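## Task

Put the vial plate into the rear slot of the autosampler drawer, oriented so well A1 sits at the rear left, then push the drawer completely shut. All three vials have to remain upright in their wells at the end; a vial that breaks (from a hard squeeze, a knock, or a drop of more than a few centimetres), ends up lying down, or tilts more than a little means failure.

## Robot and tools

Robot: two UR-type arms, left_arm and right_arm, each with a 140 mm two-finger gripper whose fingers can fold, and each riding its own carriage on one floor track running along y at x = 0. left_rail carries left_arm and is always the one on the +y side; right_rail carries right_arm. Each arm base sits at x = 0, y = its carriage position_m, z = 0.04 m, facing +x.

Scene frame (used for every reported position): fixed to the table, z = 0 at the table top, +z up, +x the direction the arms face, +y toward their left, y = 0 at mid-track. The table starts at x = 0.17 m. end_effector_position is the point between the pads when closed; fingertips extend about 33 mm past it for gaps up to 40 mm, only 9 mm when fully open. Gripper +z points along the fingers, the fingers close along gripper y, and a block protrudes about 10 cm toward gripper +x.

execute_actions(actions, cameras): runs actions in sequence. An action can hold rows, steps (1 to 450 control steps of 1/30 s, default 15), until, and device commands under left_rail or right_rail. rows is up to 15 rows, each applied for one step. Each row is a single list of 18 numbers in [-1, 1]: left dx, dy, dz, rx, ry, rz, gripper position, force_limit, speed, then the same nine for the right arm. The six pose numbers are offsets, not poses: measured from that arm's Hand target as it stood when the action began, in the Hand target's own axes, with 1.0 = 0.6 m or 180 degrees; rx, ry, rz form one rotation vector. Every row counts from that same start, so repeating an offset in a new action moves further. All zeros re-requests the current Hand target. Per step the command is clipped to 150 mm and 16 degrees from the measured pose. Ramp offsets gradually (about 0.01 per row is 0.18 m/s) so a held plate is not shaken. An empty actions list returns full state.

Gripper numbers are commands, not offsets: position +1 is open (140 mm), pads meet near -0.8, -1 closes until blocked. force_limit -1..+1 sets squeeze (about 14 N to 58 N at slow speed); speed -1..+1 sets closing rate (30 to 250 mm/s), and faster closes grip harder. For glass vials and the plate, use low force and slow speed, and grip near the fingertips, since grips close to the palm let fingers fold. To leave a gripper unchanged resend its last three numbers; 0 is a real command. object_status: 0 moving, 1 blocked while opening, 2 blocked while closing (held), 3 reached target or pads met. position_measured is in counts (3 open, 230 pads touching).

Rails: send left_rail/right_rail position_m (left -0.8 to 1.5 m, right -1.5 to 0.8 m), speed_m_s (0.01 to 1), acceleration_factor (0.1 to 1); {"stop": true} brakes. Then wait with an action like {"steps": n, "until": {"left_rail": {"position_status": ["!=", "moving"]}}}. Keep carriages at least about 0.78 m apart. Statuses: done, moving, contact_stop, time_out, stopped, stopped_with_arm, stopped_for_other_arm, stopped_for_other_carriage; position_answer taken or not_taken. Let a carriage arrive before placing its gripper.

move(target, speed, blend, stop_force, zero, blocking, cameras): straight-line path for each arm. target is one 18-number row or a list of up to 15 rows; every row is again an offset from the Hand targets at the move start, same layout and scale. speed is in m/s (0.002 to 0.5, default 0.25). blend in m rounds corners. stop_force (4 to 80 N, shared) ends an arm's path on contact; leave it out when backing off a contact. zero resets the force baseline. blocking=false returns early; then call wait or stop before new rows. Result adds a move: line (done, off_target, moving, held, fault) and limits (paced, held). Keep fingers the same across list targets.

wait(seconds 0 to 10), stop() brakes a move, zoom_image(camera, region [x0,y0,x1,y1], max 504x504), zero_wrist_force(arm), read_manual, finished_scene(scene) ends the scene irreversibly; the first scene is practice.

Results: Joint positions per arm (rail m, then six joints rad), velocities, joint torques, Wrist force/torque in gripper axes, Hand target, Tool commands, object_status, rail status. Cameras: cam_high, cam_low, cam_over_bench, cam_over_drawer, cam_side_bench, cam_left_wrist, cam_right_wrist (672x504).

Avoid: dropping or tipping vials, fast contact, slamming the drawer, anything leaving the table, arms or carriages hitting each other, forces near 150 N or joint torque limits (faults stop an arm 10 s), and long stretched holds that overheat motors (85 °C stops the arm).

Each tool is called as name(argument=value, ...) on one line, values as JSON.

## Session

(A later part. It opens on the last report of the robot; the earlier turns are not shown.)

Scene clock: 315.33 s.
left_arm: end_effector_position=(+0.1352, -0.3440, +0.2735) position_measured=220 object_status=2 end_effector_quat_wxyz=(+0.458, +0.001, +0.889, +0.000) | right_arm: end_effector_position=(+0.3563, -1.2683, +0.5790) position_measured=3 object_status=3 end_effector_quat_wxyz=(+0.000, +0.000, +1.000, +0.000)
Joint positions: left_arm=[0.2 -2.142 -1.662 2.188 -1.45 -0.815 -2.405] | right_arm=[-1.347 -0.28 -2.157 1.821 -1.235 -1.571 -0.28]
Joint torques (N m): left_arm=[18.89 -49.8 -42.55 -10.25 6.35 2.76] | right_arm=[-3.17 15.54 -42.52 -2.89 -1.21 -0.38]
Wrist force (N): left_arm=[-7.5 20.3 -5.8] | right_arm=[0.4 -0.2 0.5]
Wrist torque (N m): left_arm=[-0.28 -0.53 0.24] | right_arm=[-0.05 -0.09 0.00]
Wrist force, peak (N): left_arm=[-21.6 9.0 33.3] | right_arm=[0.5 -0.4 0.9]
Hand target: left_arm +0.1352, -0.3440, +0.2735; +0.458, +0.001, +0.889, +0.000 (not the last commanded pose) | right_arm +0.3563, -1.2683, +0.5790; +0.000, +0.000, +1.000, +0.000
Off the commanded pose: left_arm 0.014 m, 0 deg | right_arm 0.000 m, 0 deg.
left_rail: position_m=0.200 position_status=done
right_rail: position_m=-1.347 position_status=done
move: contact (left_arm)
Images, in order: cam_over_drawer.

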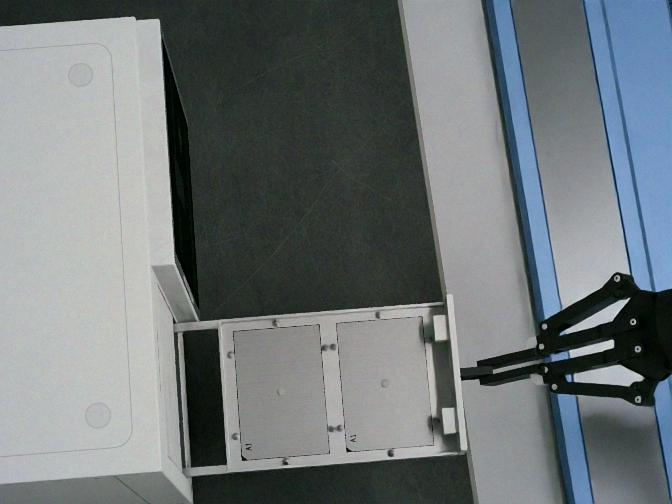

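execute_actions(actions=[{"rows":[[0,0,0,0,0,0,-0.3,0,-1,0,0,0,0,0,0,1,1,1]],"steps":45}], cameras=["cam_over_drawer"])

move(target=[[0,0,-0.1,0,0,0,-0.3,0,-1,0,0,0,0,0,0,1,1,1],[-0.3,0.0,-0.3,0,0.1,0,-0.3,0,-1,0,0,0,0,0,0,1,1,1]], speed=[0.08,0.25], cameras=["cam_over_drawer","cam_left_wrist","cam_high"])

Scene clock: 339.77 s.
left_arm: end_effector_position=(+0.1352, -0.3439, +0.2735) position_measured=167 object_status=3 end_effector_quat_wxyz=(+0.458, +0.001, +0.889, +0.000) | right_arm: end_effector_position=(+0.3563, -1.2683, +0.5790) position_measured=3 object_status=3 end_effector_quat_wxyz=(+0.000, +0.000, +1.000, +0.000)
Joint positions: left_arm=[0.2 -2.142 -1.662 2.188 -1.45 -0.815 -2.405] | right_arm=[-1.347 -0.28 -2.157 1.821 -1.235 -1.571 -0.28]
Joint torques (N m): left_arm=[13.31 -53.45 -43.66 -0.08 -0.72 2.85] | right_arm=[-3.22 15.09 -43.01 -2.84 -1.11 -0.08]
Wrist force (N): left_arm=[0.7 4.0 1.9] | right_arm=[-0.3 -0.1 0.4]
Wrist torque (N m): left_arm=[0.81 -0.36 0.25] | right_arm=[-0.01 0.07 0.00]
Wrist force, peak (N): left_arm=[-7.9 20.9 -5.4] | right_arm=[0.9 -0.4 0.5]
Hand target: left_arm +0.1352, -0.3439, +0.2735; +0.458, +0.001, +0.889, +0.000 | right_arm +0.3563, -1.2683, +0.5790; +0.000, +0.000, +1.000, +0.000
Off the commanded pose: left_arm 0.000 m, 0 deg | right_arm 0.000 m, 0 deg.
left_rail: position_m=0.200 position_status=done
right_rail: position_m=-1.347 position_status=done
Images, in order: cam_over_drawer.

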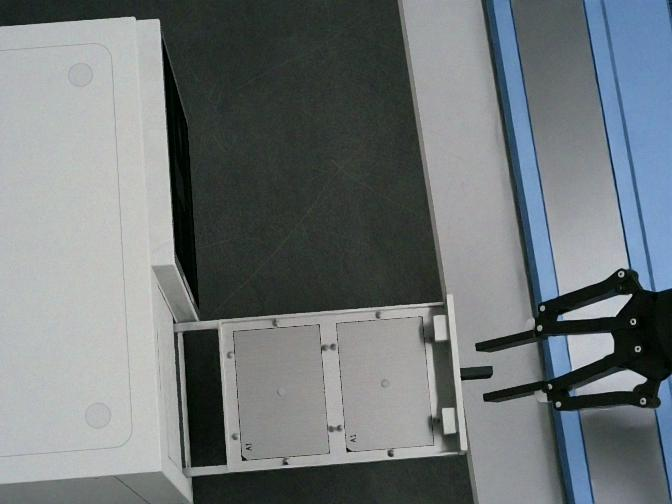

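Scene clock: 342.17 s.
left_arm: end_effector_position=(+0.0931, -0.3438, +0.5244) position_measured=167 object_status=3 end_effector_quat_wxyz=(+0.313, +0.001, +0.950, +0.000) | right_arm: end_effector_position=(+0.3563, -1.2683, +0.5790) position_measured=3 object_status=3 end_effector_quat_wxyz=(+0.000, +0.000, +1.000, +0.000)
Joint positions: left_arm=[0.2 -2.089 -1.83 1.784 -1.174 -1.027 -2.187] | right_arm=[-1.347 -0.28 -2.157 1.821 -1.235 -1.571 -0.281]
Joint torques (N m): left_arm=[21 -12.38 -57.64 0.24 -1.14 2.59] | right_arm=[-4.13 17.34 -43.5 -2.74 -0.94 -0.18]
Wrist force (N): left_arm=[0.2 4.4 0.8] | right_arm=[0.4 0.3 0.9]
Wrist torque (N m): left_arm=[0.93 -0.16 0.21] | right_arm=[0.07 -0.10 0.00]
Wrist force, peak (N): left_arm=[3.3 4.5 2.0] | right_arm=[0.4 0.3 0.9]
Hand target: left_arm +0.0931, -0.3438, +0.5246; +0.313, +0.001, +0.950, +0.000 | right_arm +0.3563, -1.2683, +0.5790; +0.000, +0.000, +1.000, +0.000
Off the commanded pose: left_arm 0.000 m, 0 deg | right_arm 0.000 m, 0 deg.
left_rail: position_m=0.200 position_status=done
right_rail: position_m=-1.347 position_status=done
move: done
Images, in order: cam_high, cam_over_drawer, cam_left_wrist.

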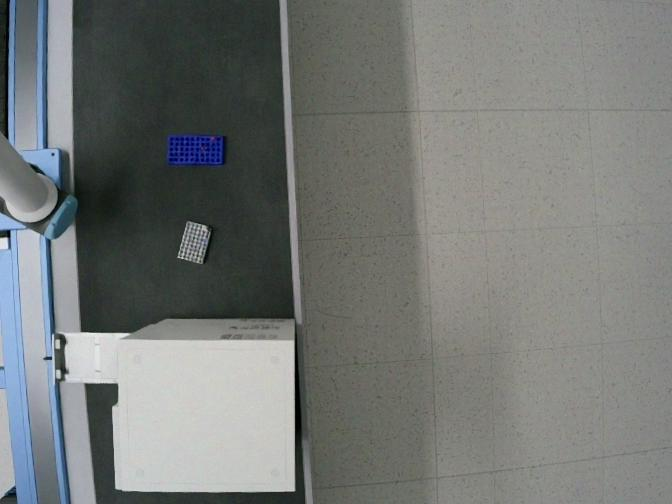

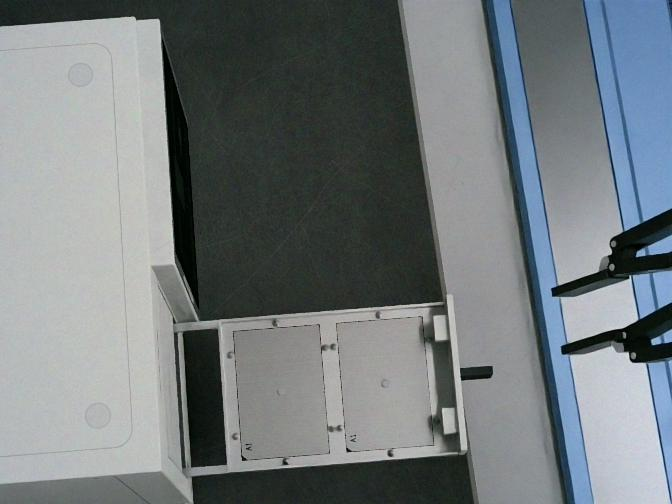

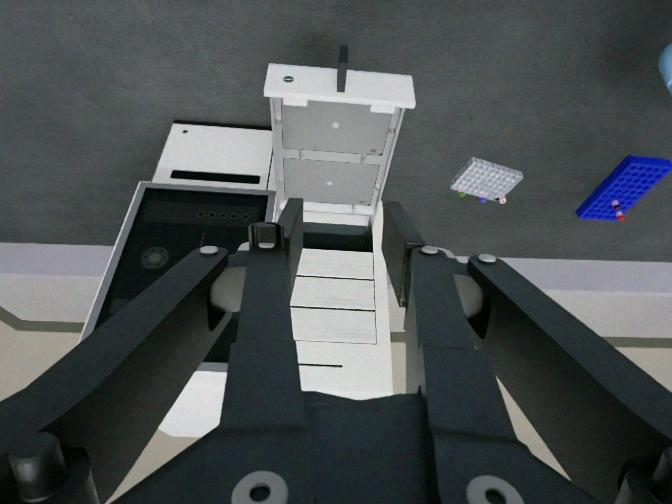

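move(target=[-0.32,0.407,0.287,0,0.203,0,1,0,-0.5,0,0,0,0,0,0,1,1,1], speed=0.3, cameras=[])

move(target=[-0.3,0.117,0.133,0,0,0.564,1,0,-0.5,0,0,0,0,0,0,1,1,1], speed=0.35, cameras=["cam_left_wrist","cam_over_bench","cam_side_bench"])

Scene clock: 382.17 s.
left_arm: end_effector_position=(+0.3502, -0.1000, +0.5004) position_measured=3 object_status=3 end_effector_quat_wxyz=(+0.000, +0.001, +1.000, +0.000) | right_arm: end_effector_position=(+0.3563, -1.2683, +0.5790) position_measured=3 object_status=3 end_effector_quat_wxyz=(+0.000, +0.000, +1.000, +0.000)
Joint positions: left_arm=[0.2 -1.096 -2.01 1.895 -1.456 -1.571 -1.094] | right_arm=[-1.347 -0.28 -2.157 1.821 -1.235 -1.571 -0.281]
Joint torques (N m): left_arm=[21.61 5.19 -57.79 -0.81 -2.67 3.1] | right_arm=[-4.32 15.58 -44.41 -3.05 -1.05 -0.36]
Wrist force (N): left_arm=[0.5 4.0 0.3] | right_arm=[0.0 0.1 0.9]
Wrist torque (N m): left_arm=[0.85 -0.15 -0.03] | right_arm=[0.03 -0.01 0.00]
Wrist force, peak (N): left_arm=[-0.9 5.9 1.0] | right_arm=[0.1 0.0 1.1]
Hand target: left_arm +0.3502, -0.1000, +0.5004; +0.000, +0.001, +1.000, +0.000 | right_arm +0.3563, -1.2683, +0.5790; +0.000, +0.000, +1.000, +0.000
Off the commanded pose: left_arm 0.000 m, 0 deg | right_arm 0.000 m, 0 deg.
left_rail: position_m=0.200 position_status=done
right_rail: position_m=-1.347 position_status=done
move: done

Scene clock: 385.57 s.
left_arm: end_effector_position=(+0.5303, -0.0300, +0.4206) position_measured=3 object_status=3 end_effector_quat_wxyz=(+0.000, +0.775, +0.632, +0.000) | right_arm: end_effector_position=(+0.3563, -1.2683, +0.5790) position_measured=3 object_status=3 end_effector_quat_wxyz=(+0.000, +0.000, +1.000, +0.000)
Joint positions: left_arm=[0.2 -0.715 -1.797 1.896 -1.67 -1.571 1.058] | right_arm=[-1.347 -0.28 -2.157 1.821 -1.235 -1.571 -0.28]
Joint torques (N m): left_arm=[20.97 -16.25 -58.2 -7.69 -1.94 2.8] | right_arm=[-2.11 14.82 -44.46 -3.19 -0.85 -0.07]
Wrist force (N): left_arm=[0.7 4.1 0.4] | right_arm=[0.3 0.1 0.4]
Wrist torque (N m): left_arm=[0.93 -0.21 0.00] | right_arm=[0.02 -0.07 0.00]
Wrist force, peak (N): left_arm=[0.6 4.7 -0.1] | right_arm=[0.7 0.0 0.6]
Hand target: left_arm +0.5303, -0.0300, +0.4206; +0.000, +0.775, +0.632, +0.000 | right_arm +0.3563, -1.2683, +0.5790; +0.000, +0.000, +1.000, +0.000
Off the commanded pose: left_arm 0.000 m, 0 deg | right_arm 0.000 m, 0 deg.
left_rail: position_m=0.200 position_status=done
right_rail: position_m=-1.347 position_status=done
move: done
Images, in order: cam_over_bench, cam_side_bench, cam_left_wrist.

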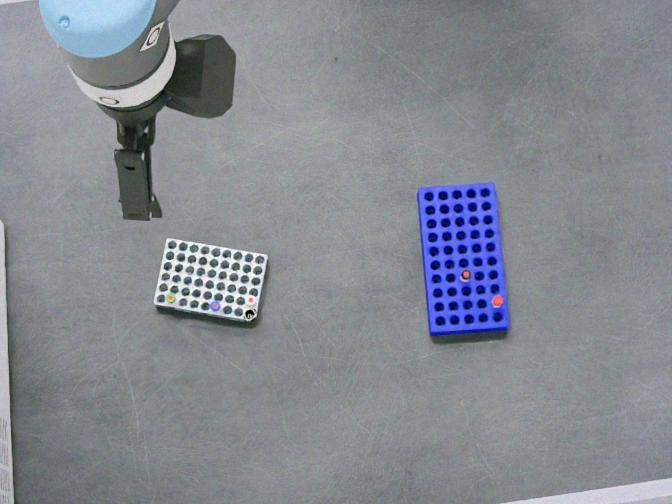

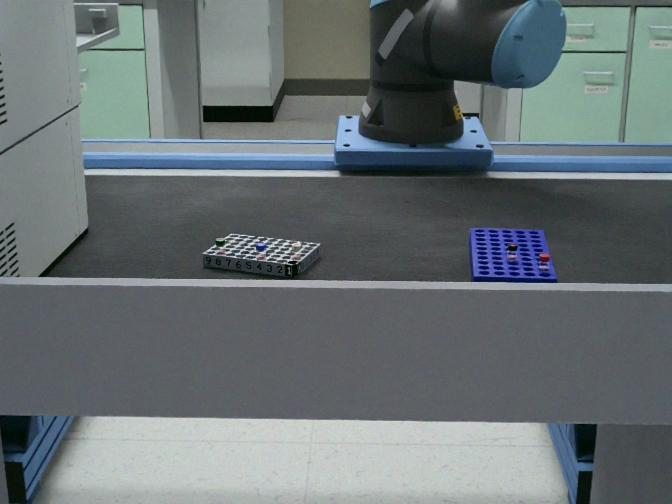

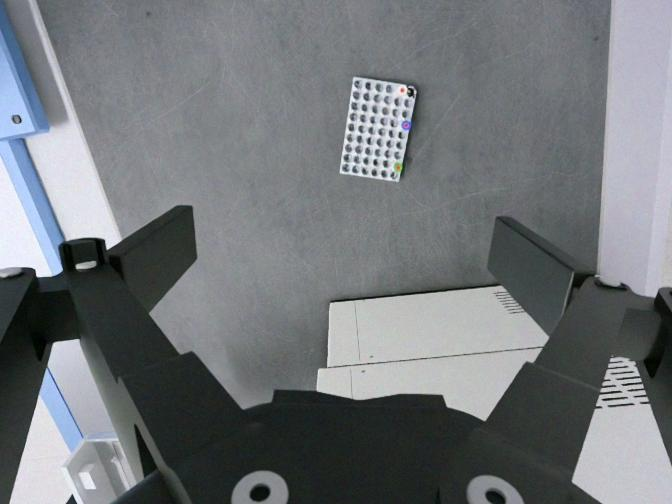

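move(target=[0.068,0.085,0.3,0,0,0.036,1,0,-0.5,0,0,0,0,0,0,1,1,1], speed=0.25, cameras=["cam_left_wrist","cam_over_bench","cam_side_bench"])

zoom_image(camera="cam_left_wrist", region=[170, 0, 530, 300])

Scene clock: 404.07 s.
left_arm: end_effector_position=(+0.5883, -0.0003, +0.2407) position_measured=3 object_status=3 end_effector_quat_wxyz=(+0.000, +0.809, +0.587, +0.000) | right_arm: end_effector_position=(+0.3563, -1.2683, +0.5790) position_measured=3 object_status=3 end_effector_quat_wxyz=(+0.000, +0.000, +1.000, +0.000)
Joint positions: left_arm=[0.2 -0.612 -1.631 2.085 -2.025 -1.571 1.274] | right_arm=[-1.347 -0.28 -2.157 1.821 -1.235 -1.571 -0.28]
Joint torques (N m): left_arm=[26.05 -25.62 -40.98 -8.02 -2.14 2.72] | right_arm=[-4.81 13.83 -45.47 -2.97 -0.96 -0.17]
Wrist force (N): left_arm=[0.3 3.5 0.9] | right_arm=[0.0 0.0 0.3]
Wrist torque (N m): left_arm=[0.83 -0.15 -0.04] | right_arm=[0.00 0.00 0.00]
Wrist force, peak (N): left_arm=[0.4 4.3 2.5] | right_arm=[0.6 0.0 0.8]
Hand target: left_arm +0.5884, -0.0003, +0.2405; +0.000, +0.809, +0.587, +0.000 | right_arm +0.3563, -1.2683, +0.5790; +0.000, +0.000, +1.000, +0.000
Off the commanded pose: left_arm 0.000 m, 0 deg | right_arm 0.000 m, 0 deg.
left_rail: position_m=0.200 position_status=done
right_rail: position_m=-1.347 position_status=done
move: done
Images, in order: cam_over_bench, cam_side_bench, cam_left_wrist.

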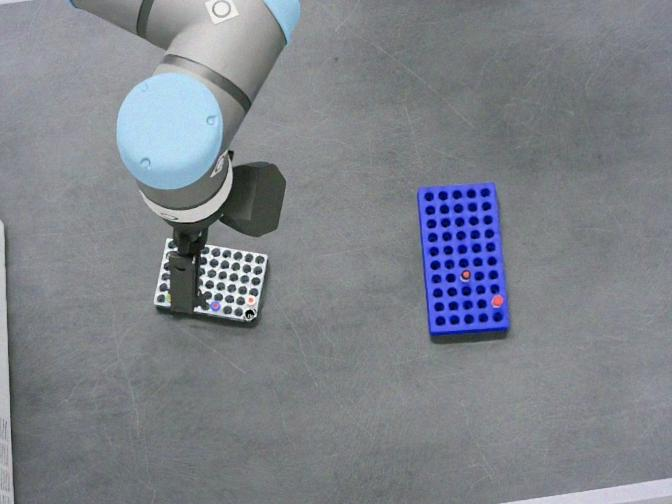

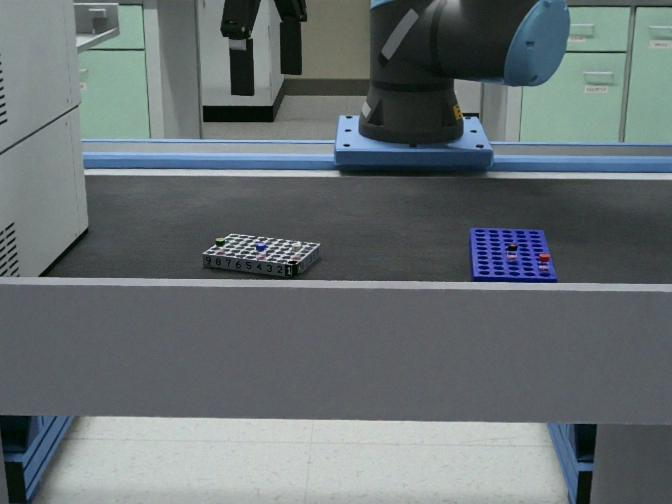

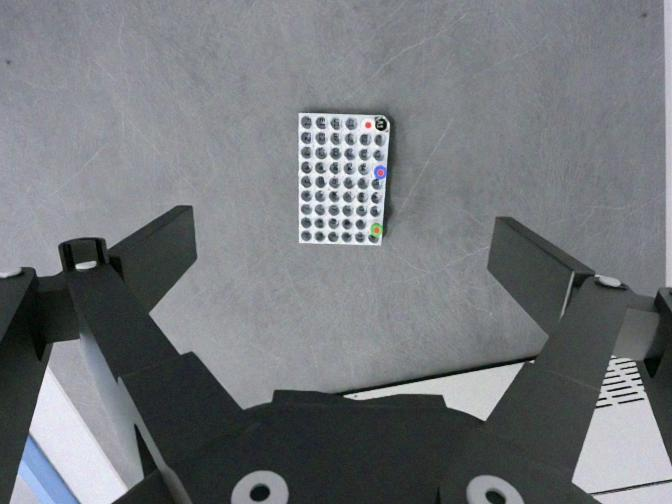

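Scaled by 1.400 from the camera's 672x504 image, which has a finer 960x720 frame.

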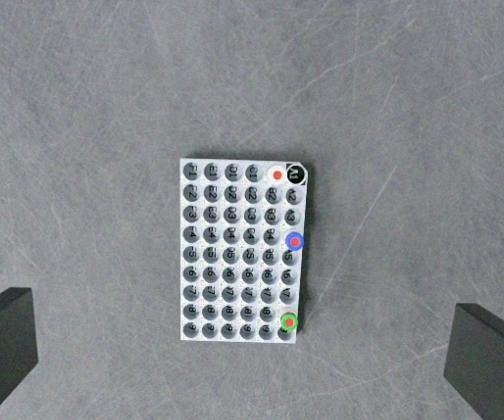

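move(target=[-0.017,0,0.235,0,0,0,0.55,0,-0.5,0,0,0,0,0,0,1,1,1], speed=0.15, cameras=["cam_left_wrist","cam_side_bench"])

zoom_image(camera="cam_side_bench", region=[150, 130, 400, 300])

zoom_image(camera="cam_left_wrist", region=[170, 80, 530, 350])

Scene clock: 433.47 s.
left_arm: end_effector_position=(+0.5852, -0.0100, +0.0997) position_measured=59 object_status=3 end_effector_quat_wxyz=(+0.000, +0.809, +0.587, +0.000) | right_arm: end_effector_position=(+0.3563, -1.2683, +0.5790) position_measured=3 object_status=3 end_effector_quat_wxyz=(+0.000, +0.000, +1.000, +0.000)
Joint positions: left_arm=[0.2 -0.628 -1.474 2.225 -2.322 -1.571 1.258] | right_arm=[-1.347 -0.28 -2.157 1.821 -1.235 -1.571 -0.28]
Joint torques (N m): left_arm=[-16.67 -30.09 -33.48 -7.92 1.63 -2.47] | right_arm=[-5.63 15.52 -45.27 -3.03 -1.11 -0.04]
Wrist force (N): left_arm=[0.3 3.9 0.0] | right_arm=[0.1 0.5 0.8]
Wrist torque (N m): left_arm=[0.87 -0.20 -0.06] | right_arm=[0.10 -0.03 0.00]
Wrist force, peak (N): left_arm=[0.6 4.3 0.0] | right_arm=[0.5 0.0 0.8]
Hand target: left_arm +0.5852, -0.0100, +0.0995; +0.000, +0.809, +0.587, +0.000 | right_arm +0.3563, -1.2683, +0.5790; +0.000, +0.000, +1.000, +0.000
Off the commanded pose: left_arm 0.000 m, 0 deg | right_arm 0.000 m, 0 deg.
left_rail: position_m=0.200 position_status=done
right_rail: position_m=-1.347 position_status=done
move: done
Images, in order: cam_side_bench, cam_left_wrist.

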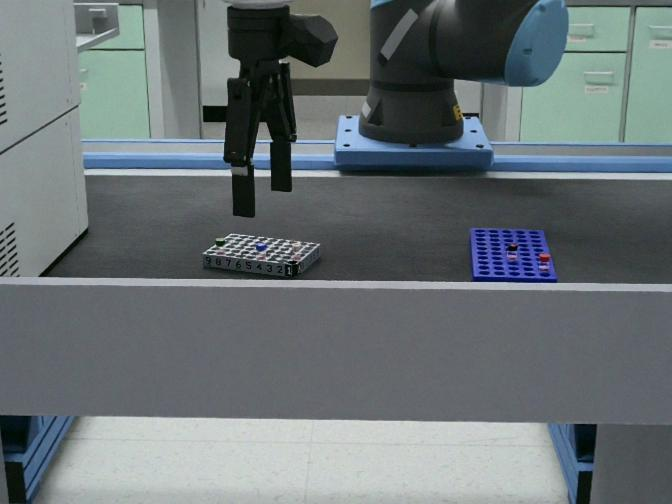

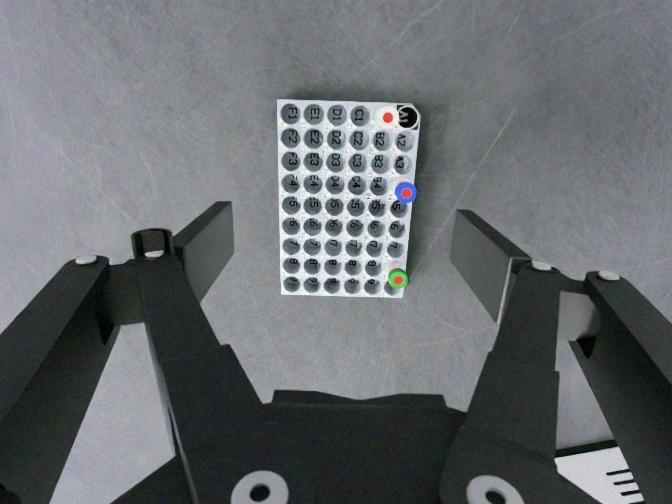

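Scaled by 2.016 from the camera's 672x504 image, which has a finer 960x720 frame.

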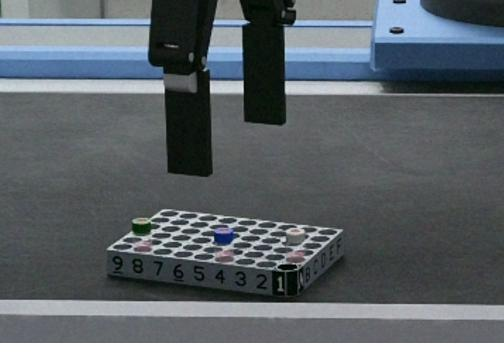

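Scaled by 1.400 from the camera's 672x504 image, which has a finer 960x720 frame.

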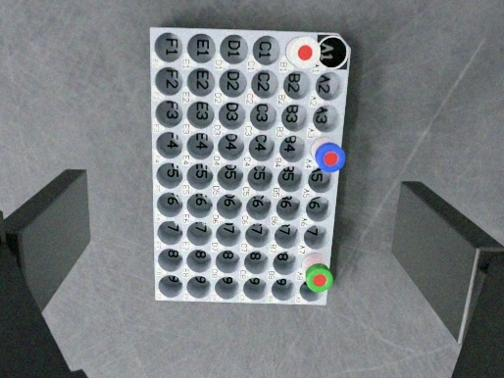

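move(target=[-0.0035,0.0015,0.108,0,0,0,0.55,0,-0.5,0,0,0,0,0,0,1,1,1], speed=0.06, stop_force=8, cameras=["cam_left_wrist","cam_side_bench"])

zoom_image(camera="cam_side_bench", region=[180, 180, 340, 290])

zoom_image(camera="cam_left_wrist", region=[170, 80, 530, 350])

Scene clock: 463.70 s.
left_arm: end_effector_position=(+0.5854, -0.0123, +0.0347) position_measured=59 object_status=3 end_effector_quat_wxyz=(+0.000, +0.809, +0.587, +0.000) | right_arm: end_effector_position=(+0.3563, -1.2683, +0.5790) position_measured=3 object_status=3 end_effector_quat_wxyz=(+0.000, +0.000, +1.000, +0.000)
Joint positions: left_arm=[0.2 -0.631 -1.372 2.268 -2.466 -1.571 1.255] | right_arm=[-1.347 -0.28 -2.157 1.821 -1.235 -1.571 -0.281]
Joint torques (N m): left_arm=[-16.29 -38.34 -28.25 -7.86 2.04 -2.21] | right_arm=[-4.83 16.46 -46.57 -3.02 -1.13 -0.13]
Wrist force (N): left_arm=[0.3 4.0 0.3] | right_arm=[0.2 0.2 0.3]
Wrist torque (N m): left_arm=[0.83 -0.21 0.00] | right_arm=[0.05 -0.06 0.00]
Wrist force, peak (N): left_arm=[0.4 4.5 -0.2] | right_arm=[0.8 -0.1 0.6]
Hand target: left_arm +0.5854, -0.0123, +0.0347; +0.000, +0.809, +0.587, +0.000 | right_arm +0.3563, -1.2683, +0.5790; +0.000, +0.000, +1.000, +0.000
Off the commanded pose: left_arm 0.000 m, 0 deg | right_arm 0.000 m, 0 deg.
left_rail: position_m=0.200 position_status=done
right_rail: position_m=-1.347 position_status=done
move: done
Images, in order: cam_side_bench, cam_left_wrist.

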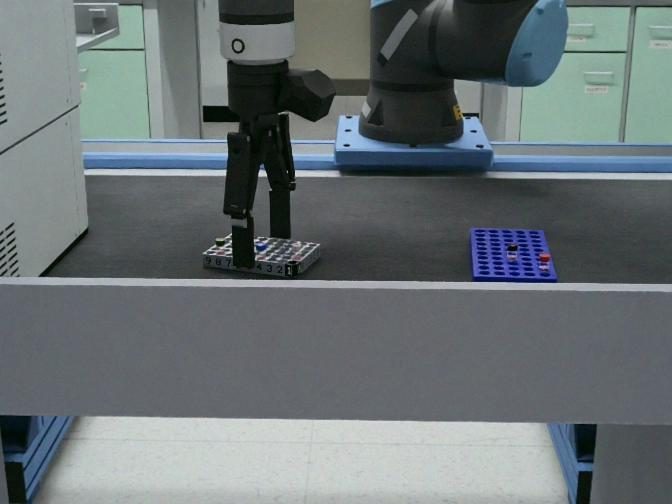

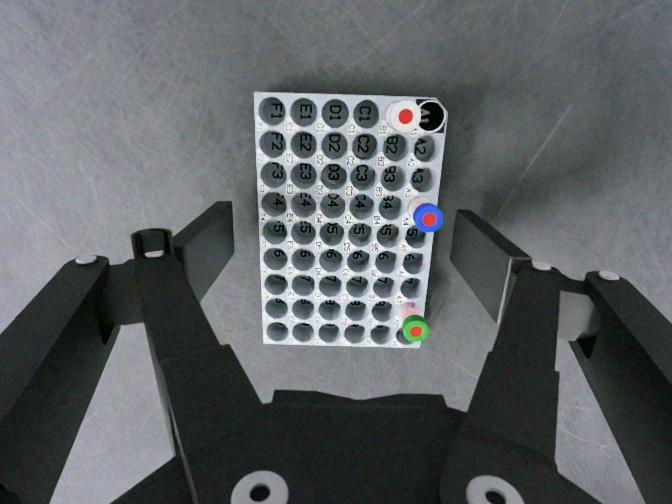

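Scaled by 3.150 from the camera's 672x504 image, which has a finer 960x720 frame.

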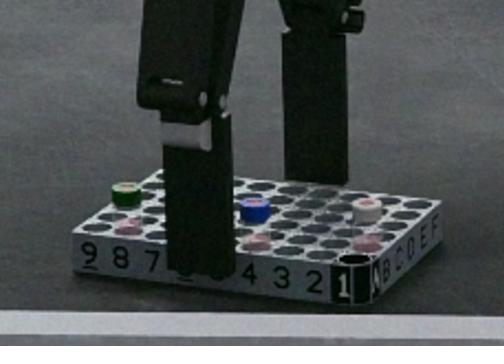

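Scaled by 1.400 from the camera's 672x504 image, which has a finer 960x720 frame.

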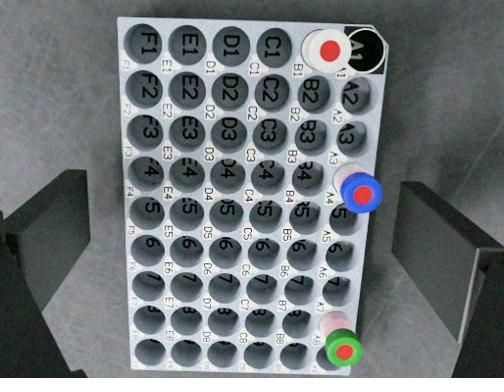

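execute_actions(actions=[{"rows":[[0,0,0,0,0,0,-1,-0.6,-1,0,0,0,0,0,0,1,1,1]],"steps":90}], cameras=["cam_left_wrist","cam_side_bench"])

zoom_image(camera="cam_side_bench", region=[180, 180, 340, 290])

zoom_image(camera="cam_left_wrist", region=[170, 80, 530, 350])

Scene clock: 481.57 s.
left_arm: end_effector_position=(+0.5854, -0.0123, +0.0347) position_measured=100 object_status=2 end_effector_quat_wxyz=(+0.000, +0.809, +0.587, +0.000) | right_arm: end_effector_position=(+0.3563, -1.2683, +0.5790) position_measured=3 object_status=3 end_effector_quat_wxyz=(+0.000, +0.000, +1.000, +0.000)
Joint positions: left_arm=[0.2 -0.631 -1.372 2.268 -2.466 -1.571 1.255] | right_arm=[-1.347 -0.28 -2.157 1.821 -1.235 -1.571 -0.281]
Joint torques (N m): left_arm=[-12.49 -38.67 -34.5 -4.86 1.23 -2.68] | right_arm=[-2.45 16.03 -47.11 -3.07 -0.91 -0.37]
Wrist force (N): left_arm=[0.4 2.8 -5.4] | right_arm=[0.3 -0.1 0.5]
Wrist torque (N m): left_arm=[0.94 -0.18 -0.01] | right_arm=[-0.02 -0.08 0.00]
Wrist force, peak (N): left_arm=[0.3 2.9 -6.0] | right_arm=[0.2 -0.3 1.0]
Hand target: left_arm +0.5854, -0.0123, +0.0347; +0.000, +0.809, +0.587, +0.000 | right_arm +0.3563, -1.2683, +0.5790; +0.000, +0.000, +1.000, +0.000
Off the commanded pose: left_arm 0.000 m, 0 deg | right_arm 0.000 m, 0 deg.
left_rail: position_m=0.200 position_status=done
right_rail: position_m=-1.347 position_status=done
Images, in order: cam_side_bench, cam_left_wrist.

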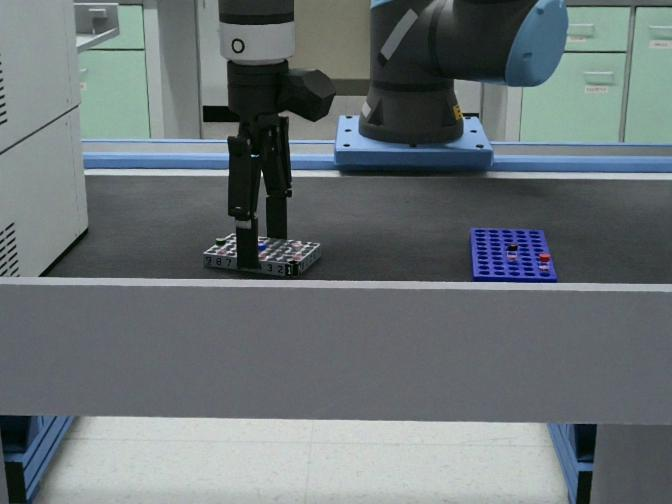

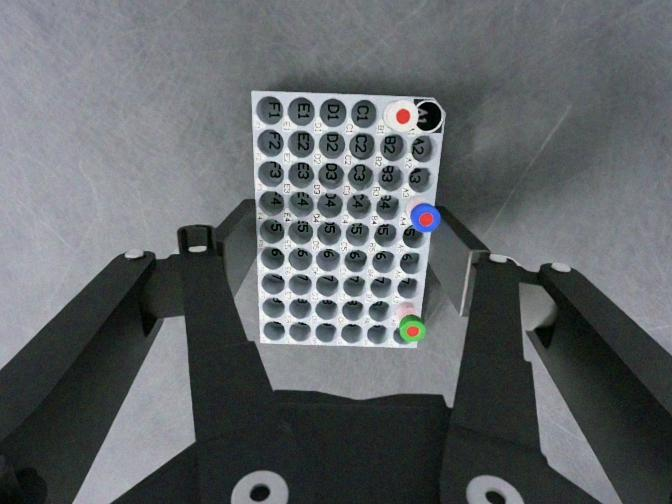

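Scaled by 3.150 from the camera's 672x504 image, which has a finer 960x720 frame.

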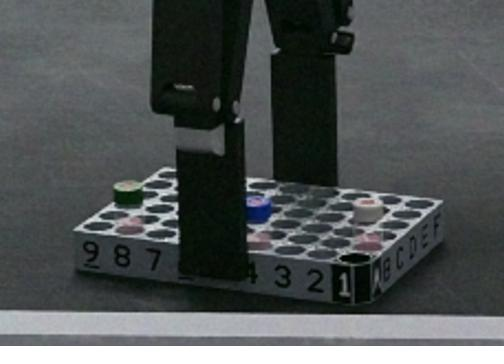

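Scaled by 1.400 from the camera's 672x504 image, which has a finer 960x720 frame.

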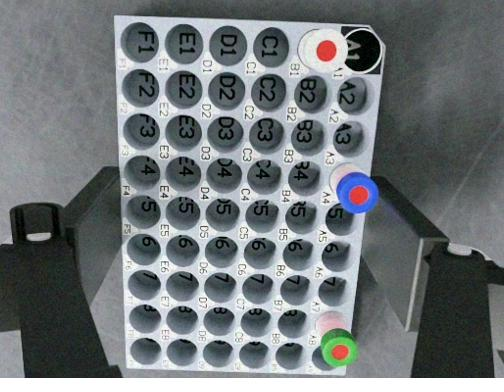

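move(target=[0,0,-0.05,0,0,0,-1,-0.6,-1,0,0,0,0,0,0,1,1,1], speed=0.03, cameras=["cam_left_wrist","cam_side_bench"])

zoom_image(camera="cam_side_bench", region=[180, 160, 340, 290])

Scene clock: 497.73 s.
left_arm: end_effector_position=(+0.5854, -0.0123, +0.0646) position_measured=100 object_status=2 end_effector_quat_wxyz=(+0.000, +0.809, +0.587, +0.000) | right_arm: end_effector_position=(+0.3563, -1.2683, +0.5790) position_measured=3 object_status=3 end_effector_quat_wxyz=(+0.000, +0.000, +1.000, +0.000)
Joint positions: left_arm=[0.2 -0.631 -1.42 2.249 -2.399 -1.571 1.255] | right_arm=[-1.347 -0.28 -2.157 1.821 -1.235 -1.571 -0.281]
Joint torques (N m): left_arm=[2.78 -75.06 -43.32 -0.98 1.43 0.43] | right_arm=[-4.09 16.33 -48.01 -3.04 -0.87 -0.54]
Wrist force (N): left_arm=[0.3 4.2 1.1] | right_arm=[0.4 -0.1 0.0]
Wrist torque (N m): left_arm=[0.91 -0.18 -0.06] | right_arm=[-0.03 -0.09 0.00]
Wrist force, peak (N): left_arm=[0.4 2.9 -6.0] | right_arm=[0.2 -0.2 1.1]
Hand target: left_arm +0.5854, -0.0123, +0.0647; +0.000, +0.809, +0.587, +0.000 | right_arm +0.3563, -1.2683, +0.5790; +0.000, +0.000, +1.000, +0.000
Off the commanded pose: left_arm 0.000 m, 0 deg | right_arm 0.000 m, 0 deg.
left_rail: position_m=0.200 position_status=done
right_rail: position_m=-1.347 position_status=done
move: done
Images, in order: cam_side_bench, cam_left_wrist.

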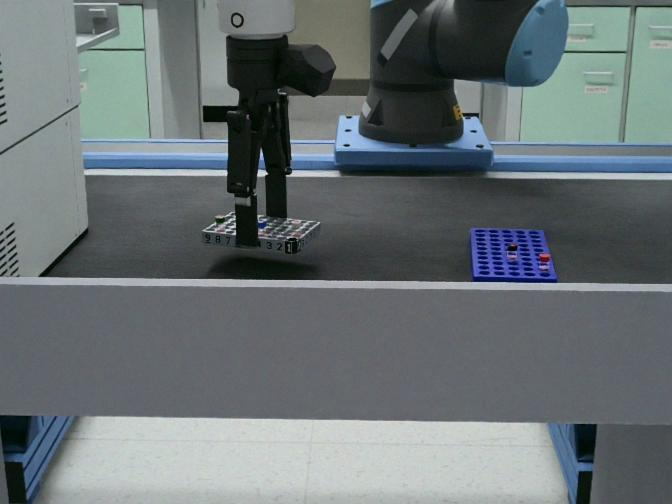

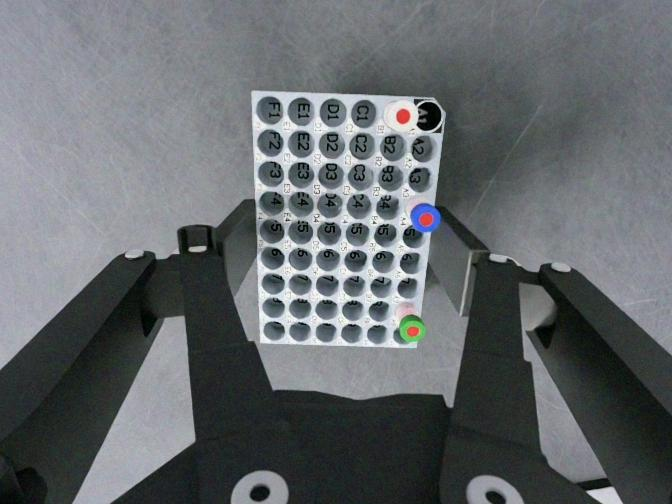

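Scaled by 3.150 from the camera's 672x504 image, which has a finer 960x720 frame.

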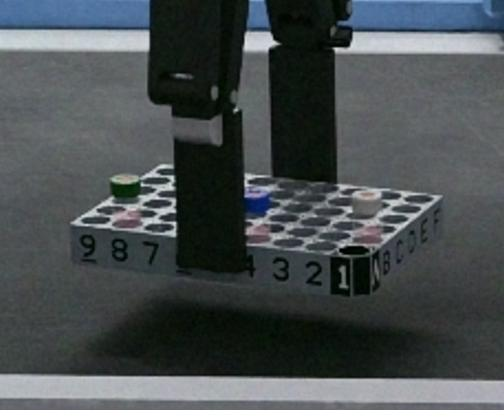

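move(target=[[0,0,-0.558,0,0,0,-1,-0.6,-1,0,0,0,0,0,0,1,1,1],[-0.207,-0.432,-0.592,0,0,-0.083,-1,-0.6,-1,0,0,0,0,0,0,1,1,1],[-0.687,-0.276,-0.592,0,0,-0.083,-1,-0.6,-1,0,0,0,0,0,0,1,1,1]], speed=0.15, blend=[0.06,0.06,0], cameras=["cam_left_wrist","cam_over_drawer","cam_side_bench"])

Scene clock: 519.17 s.
left_arm: end_effector_position=(+0.3002, -0.3525, +0.4201) position_measured=100 object_status=2 end_effector_quat_wxyz=(+0.000, +0.726, +0.687, +0.000) | right_arm: end_effector_position=(+0.3563, -1.2683, +0.5790) position_measured=3 object_status=3 end_effector_quat_wxyz=(+0.000, +0.000, +1.000, +0.000)
Joint positions: left_arm=[0.2 -1.354 -1.707 1.825 -1.689 -1.571 0.272] | right_arm=[-1.347 -0.28 -2.157 1.821 -1.235 -1.571 -0.281]
Joint torques (N m): left_arm=[-15.46 -27.52 -57.96 -7.29 1.97 -2.19] | right_arm=[-3.97 15.95 -49.42 -3.09 -1.13 -0.56]
Wrist force (N): left_arm=[0.2 4.2 0.4] | right_arm=[-0.2 -0.1 0.4]
Wrist torque (N m): left_arm=[0.95 -0.07 0.02] | right_arm=[-0.02 0.03 0.00]
Wrist force, peak (N): left_arm=[1.0 5.1 0.7] | right_arm=[0.7 0.4 0.7]
Hand target: left_arm +0.3002, -0.3528, +0.4201; +0.000, +0.726, +0.687, +0.000 | right_arm +0.3563, -1.2683, +0.5790; +0.000, +0.000, +1.000, +0.000
Off the commanded pose: left_arm 0.000 m, 0 deg | right_arm 0.000 m, 0 deg.
left_rail: position_m=0.200 position_status=done
right_rail: position_m=-1.347 position_status=done
move: done
Images, in order: cam_over_drawer, cam_side_bench, cam_left_wrist.

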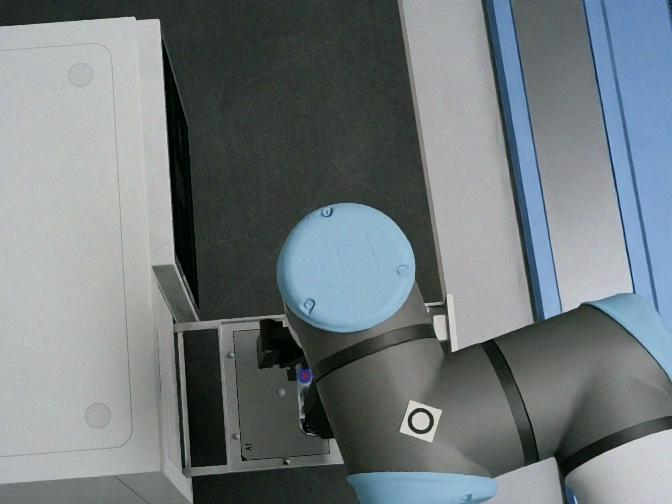

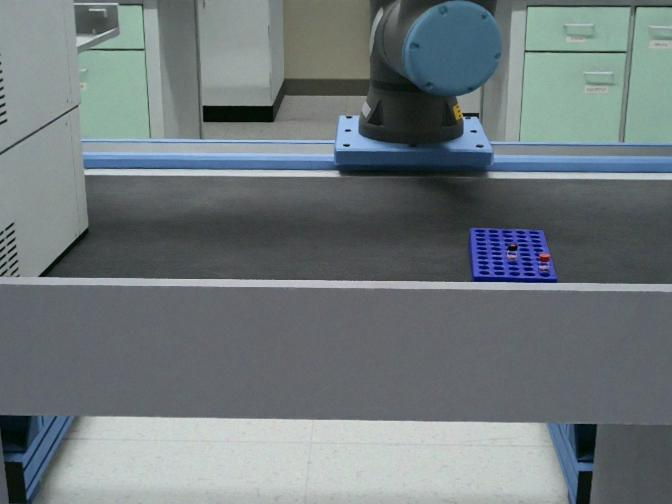

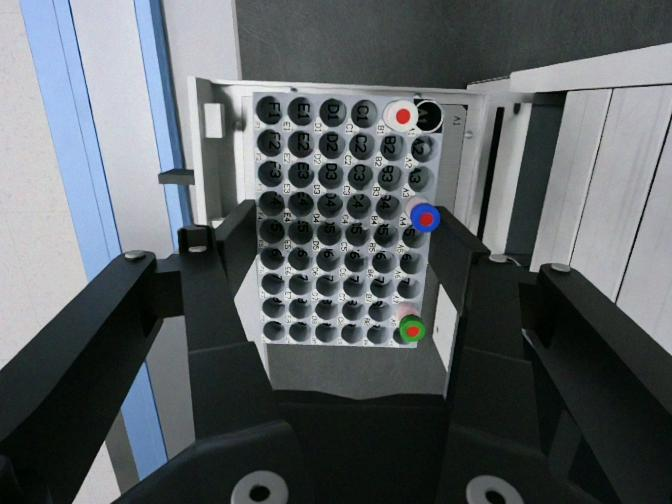

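move(target=[0.003,0.1,0.14,0,0,0,-1,-0.6,-1,0,0,0,0,0,0,1,1,1], speed=0.08, cameras=["cam_left_wrist","cam_over_drawer"])

zoom_image(camera="cam_left_wrist", region=[150, 60, 600, 370])

zoom_image(camera="cam_over_drawer", region=[150, 280, 400, 490])

Scene clock: 538.17 s.
left_arm: end_effector_position=(+0.3600, -0.3542, +0.3363) position_measured=100 object_status=2 end_effector_quat_wxyz=(+0.000, +0.726, +0.687, +0.000) | right_arm: end_effector_position=(+0.3563, -1.2683, +0.5790) position_measured=3 object_status=3 end_effector_quat_wxyz=(+0.000, +0.000, +1.000, +0.000)
Joint positions: left_arm=[0.2 -1.261 -1.623 1.899 -1.847 -1.571 0.364] | right_arm=[-1.347 -0.28 -2.157 1.821 -1.235 -1.571 -0.281]
Joint torques (N m): left_arm=[19.17 -33.26 -45.86 -7.71 -2.27 2.78] | right_arm=[-5.31 16.46 -49.6 -2.95 -1.1 -0.39]
Wrist force (N): left_arm=[0.2 4.2 0.2] | right_arm=[0.2 0.0 0.4]
Wrist torque (N m): left_arm=[0.89 -0.10 -0.02] | right_arm=[0.00 -0.05 0.00]
Wrist force, peak (N): left_arm=[0.4 4.6 1.1] | right_arm=[0.4 -0.2 0.9]
Hand target: left_arm +0.3601, -0.3543, +0.3361; +0.000, +0.726, +0.687, +0.000 | right_arm +0.3563, -1.2683, +0.5790; +0.000, +0.000, +1.000, +0.000
Off the commanded pose: left_arm 0.000 m, 0 deg | right_arm 0.000 m, 0 deg.
left_rail: position_m=0.200 position_status=done
right_rail: position_m=-1.347 position_status=done
move: done
Images, in order: cam_over_drawer, cam_left_wrist.

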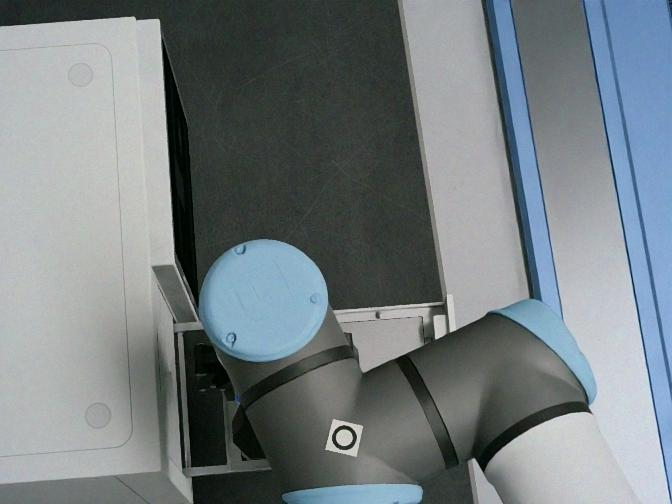

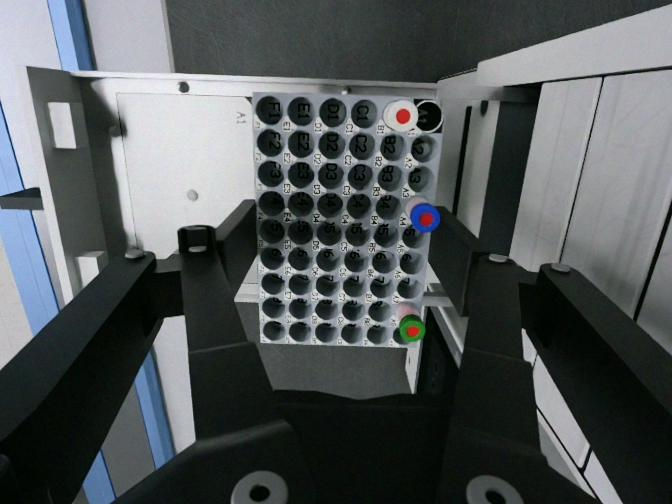

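Scaled by 1.120 from the camera's 672x504 image, which has a finer 960x720 frame.

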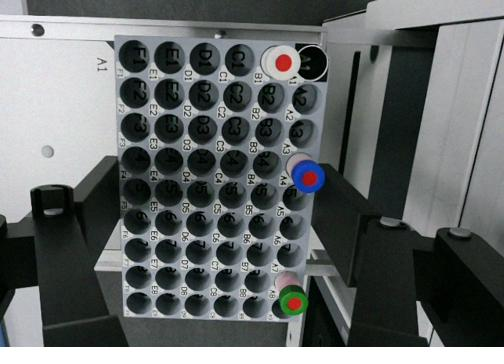

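Scaled by 2.016 from the camera's 672x504 image, which has a finer 960x720 frame.

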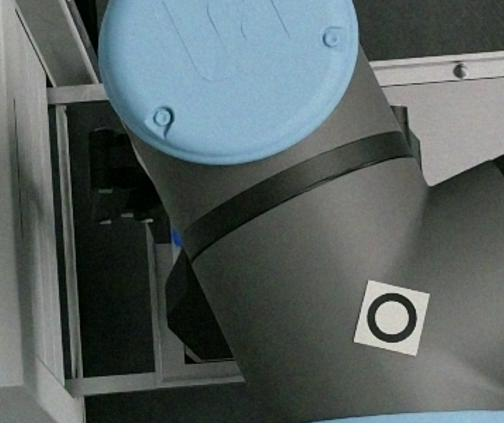

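move(target=[-0.004,-0.0025,0.08,0,0,0,-1,-0.6,-1,0,0,0,0,0,0,1,1,1], speed=0.05, stop_force=6, cameras=["cam_left_wrist","cam_over_drawer"])

zoom_image(camera="cam_left_wrist", region=[50, 40, 550, 370])

zoom_image(camera="cam_left_wrist", region=[220, 60, 340, 130])

zoom_image(camera="cam_left_wrist", region=[340, 60, 500, 240])

Scene clock: 574.40 s.
left_arm: end_effector_position=(+0.3585, -0.3566, +0.2881) position_measured=100 object_status=2 end_effector_quat_wxyz=(+0.000, +0.726, +0.687, +0.000) | right_arm: end_effector_position=(+0.3563, -1.2683, +0.5790) position_measured=3 object_status=3 end_effector_quat_wxyz=(+0.000, +0.000, +1.000, +0.000)
Joint positions: left_arm=[0.2 -1.265 -1.595 1.961 -1.937 -1.571 0.361] | right_arm=[-1.347 -0.28 -2.157 1.821 -1.235 -1.571 -0.281]
Joint torques (N m): left_arm=[-14.68 -33.63 -43.23 -8.23 -1.02 -2.57] | right_arm=[-3.78 17.55 -50.85 -3.13 -0.94 -0.34]
Wrist force (N): left_arm=[0.4 3.8 0.7] | right_arm=[0.5 -0.1 0.2]
Wrist torque (N m): left_arm=[0.81 -0.15 -0.04] | right_arm=[-0.03 -0.11 0.00]
Wrist force, peak (N): left_arm=[0.7 4.4 0.4] | right_arm=[0.5 0.5 0.8]
Hand target: left_arm +0.3585, -0.3566, +0.2881; +0.000, +0.726, +0.687, +0.000 | right_arm +0.3563, -1.2683, +0.5790; +0.000, +0.000, +1.000, +0.000
Off the commanded pose: left_arm 0.000 m, 0 deg | right_arm 0.000 m, 0 deg.
left_rail: position_m=0.200 position_status=done
right_rail: position_m=-1.347 position_status=done
move: done
Images, in order: cam_over_drawer, cam_left_wrist.

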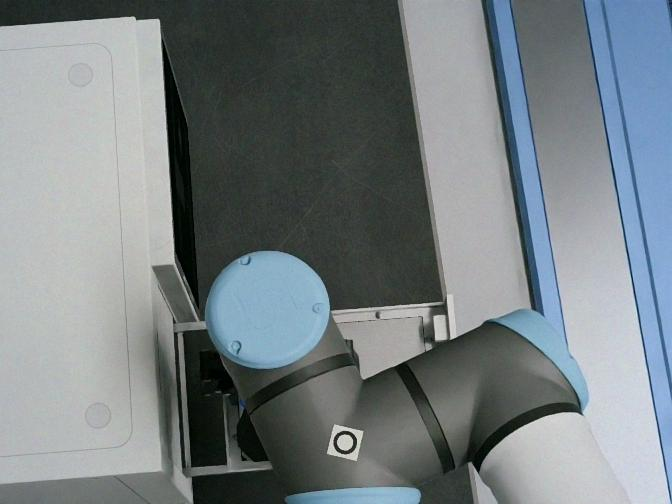

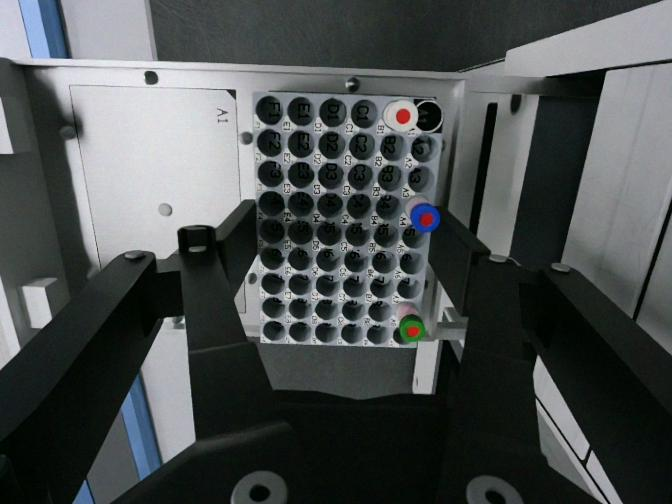

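Scaled by 1.008 from the camera's 672x504 image, which has a finer 960x720 frame.

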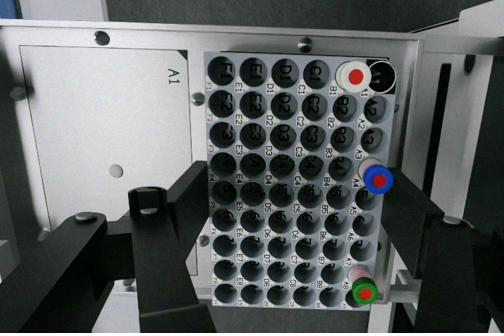

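Scaled by 4.200 from the camera's 672x504 image, which has a finer 960x720 frame.

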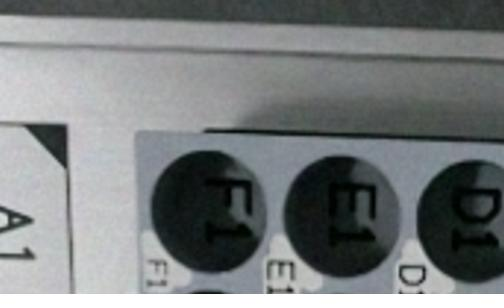

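Scaled by 2.800 from the camera's 672x504 image, which has a finer 960x720 frame.

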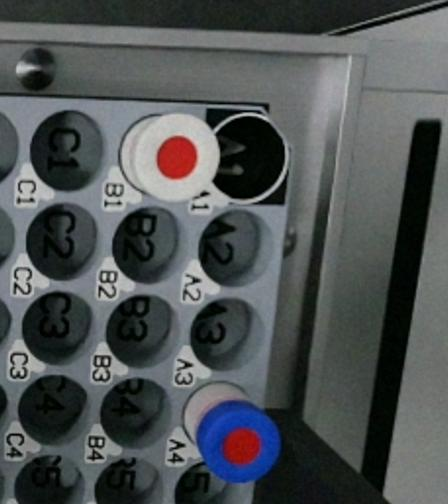

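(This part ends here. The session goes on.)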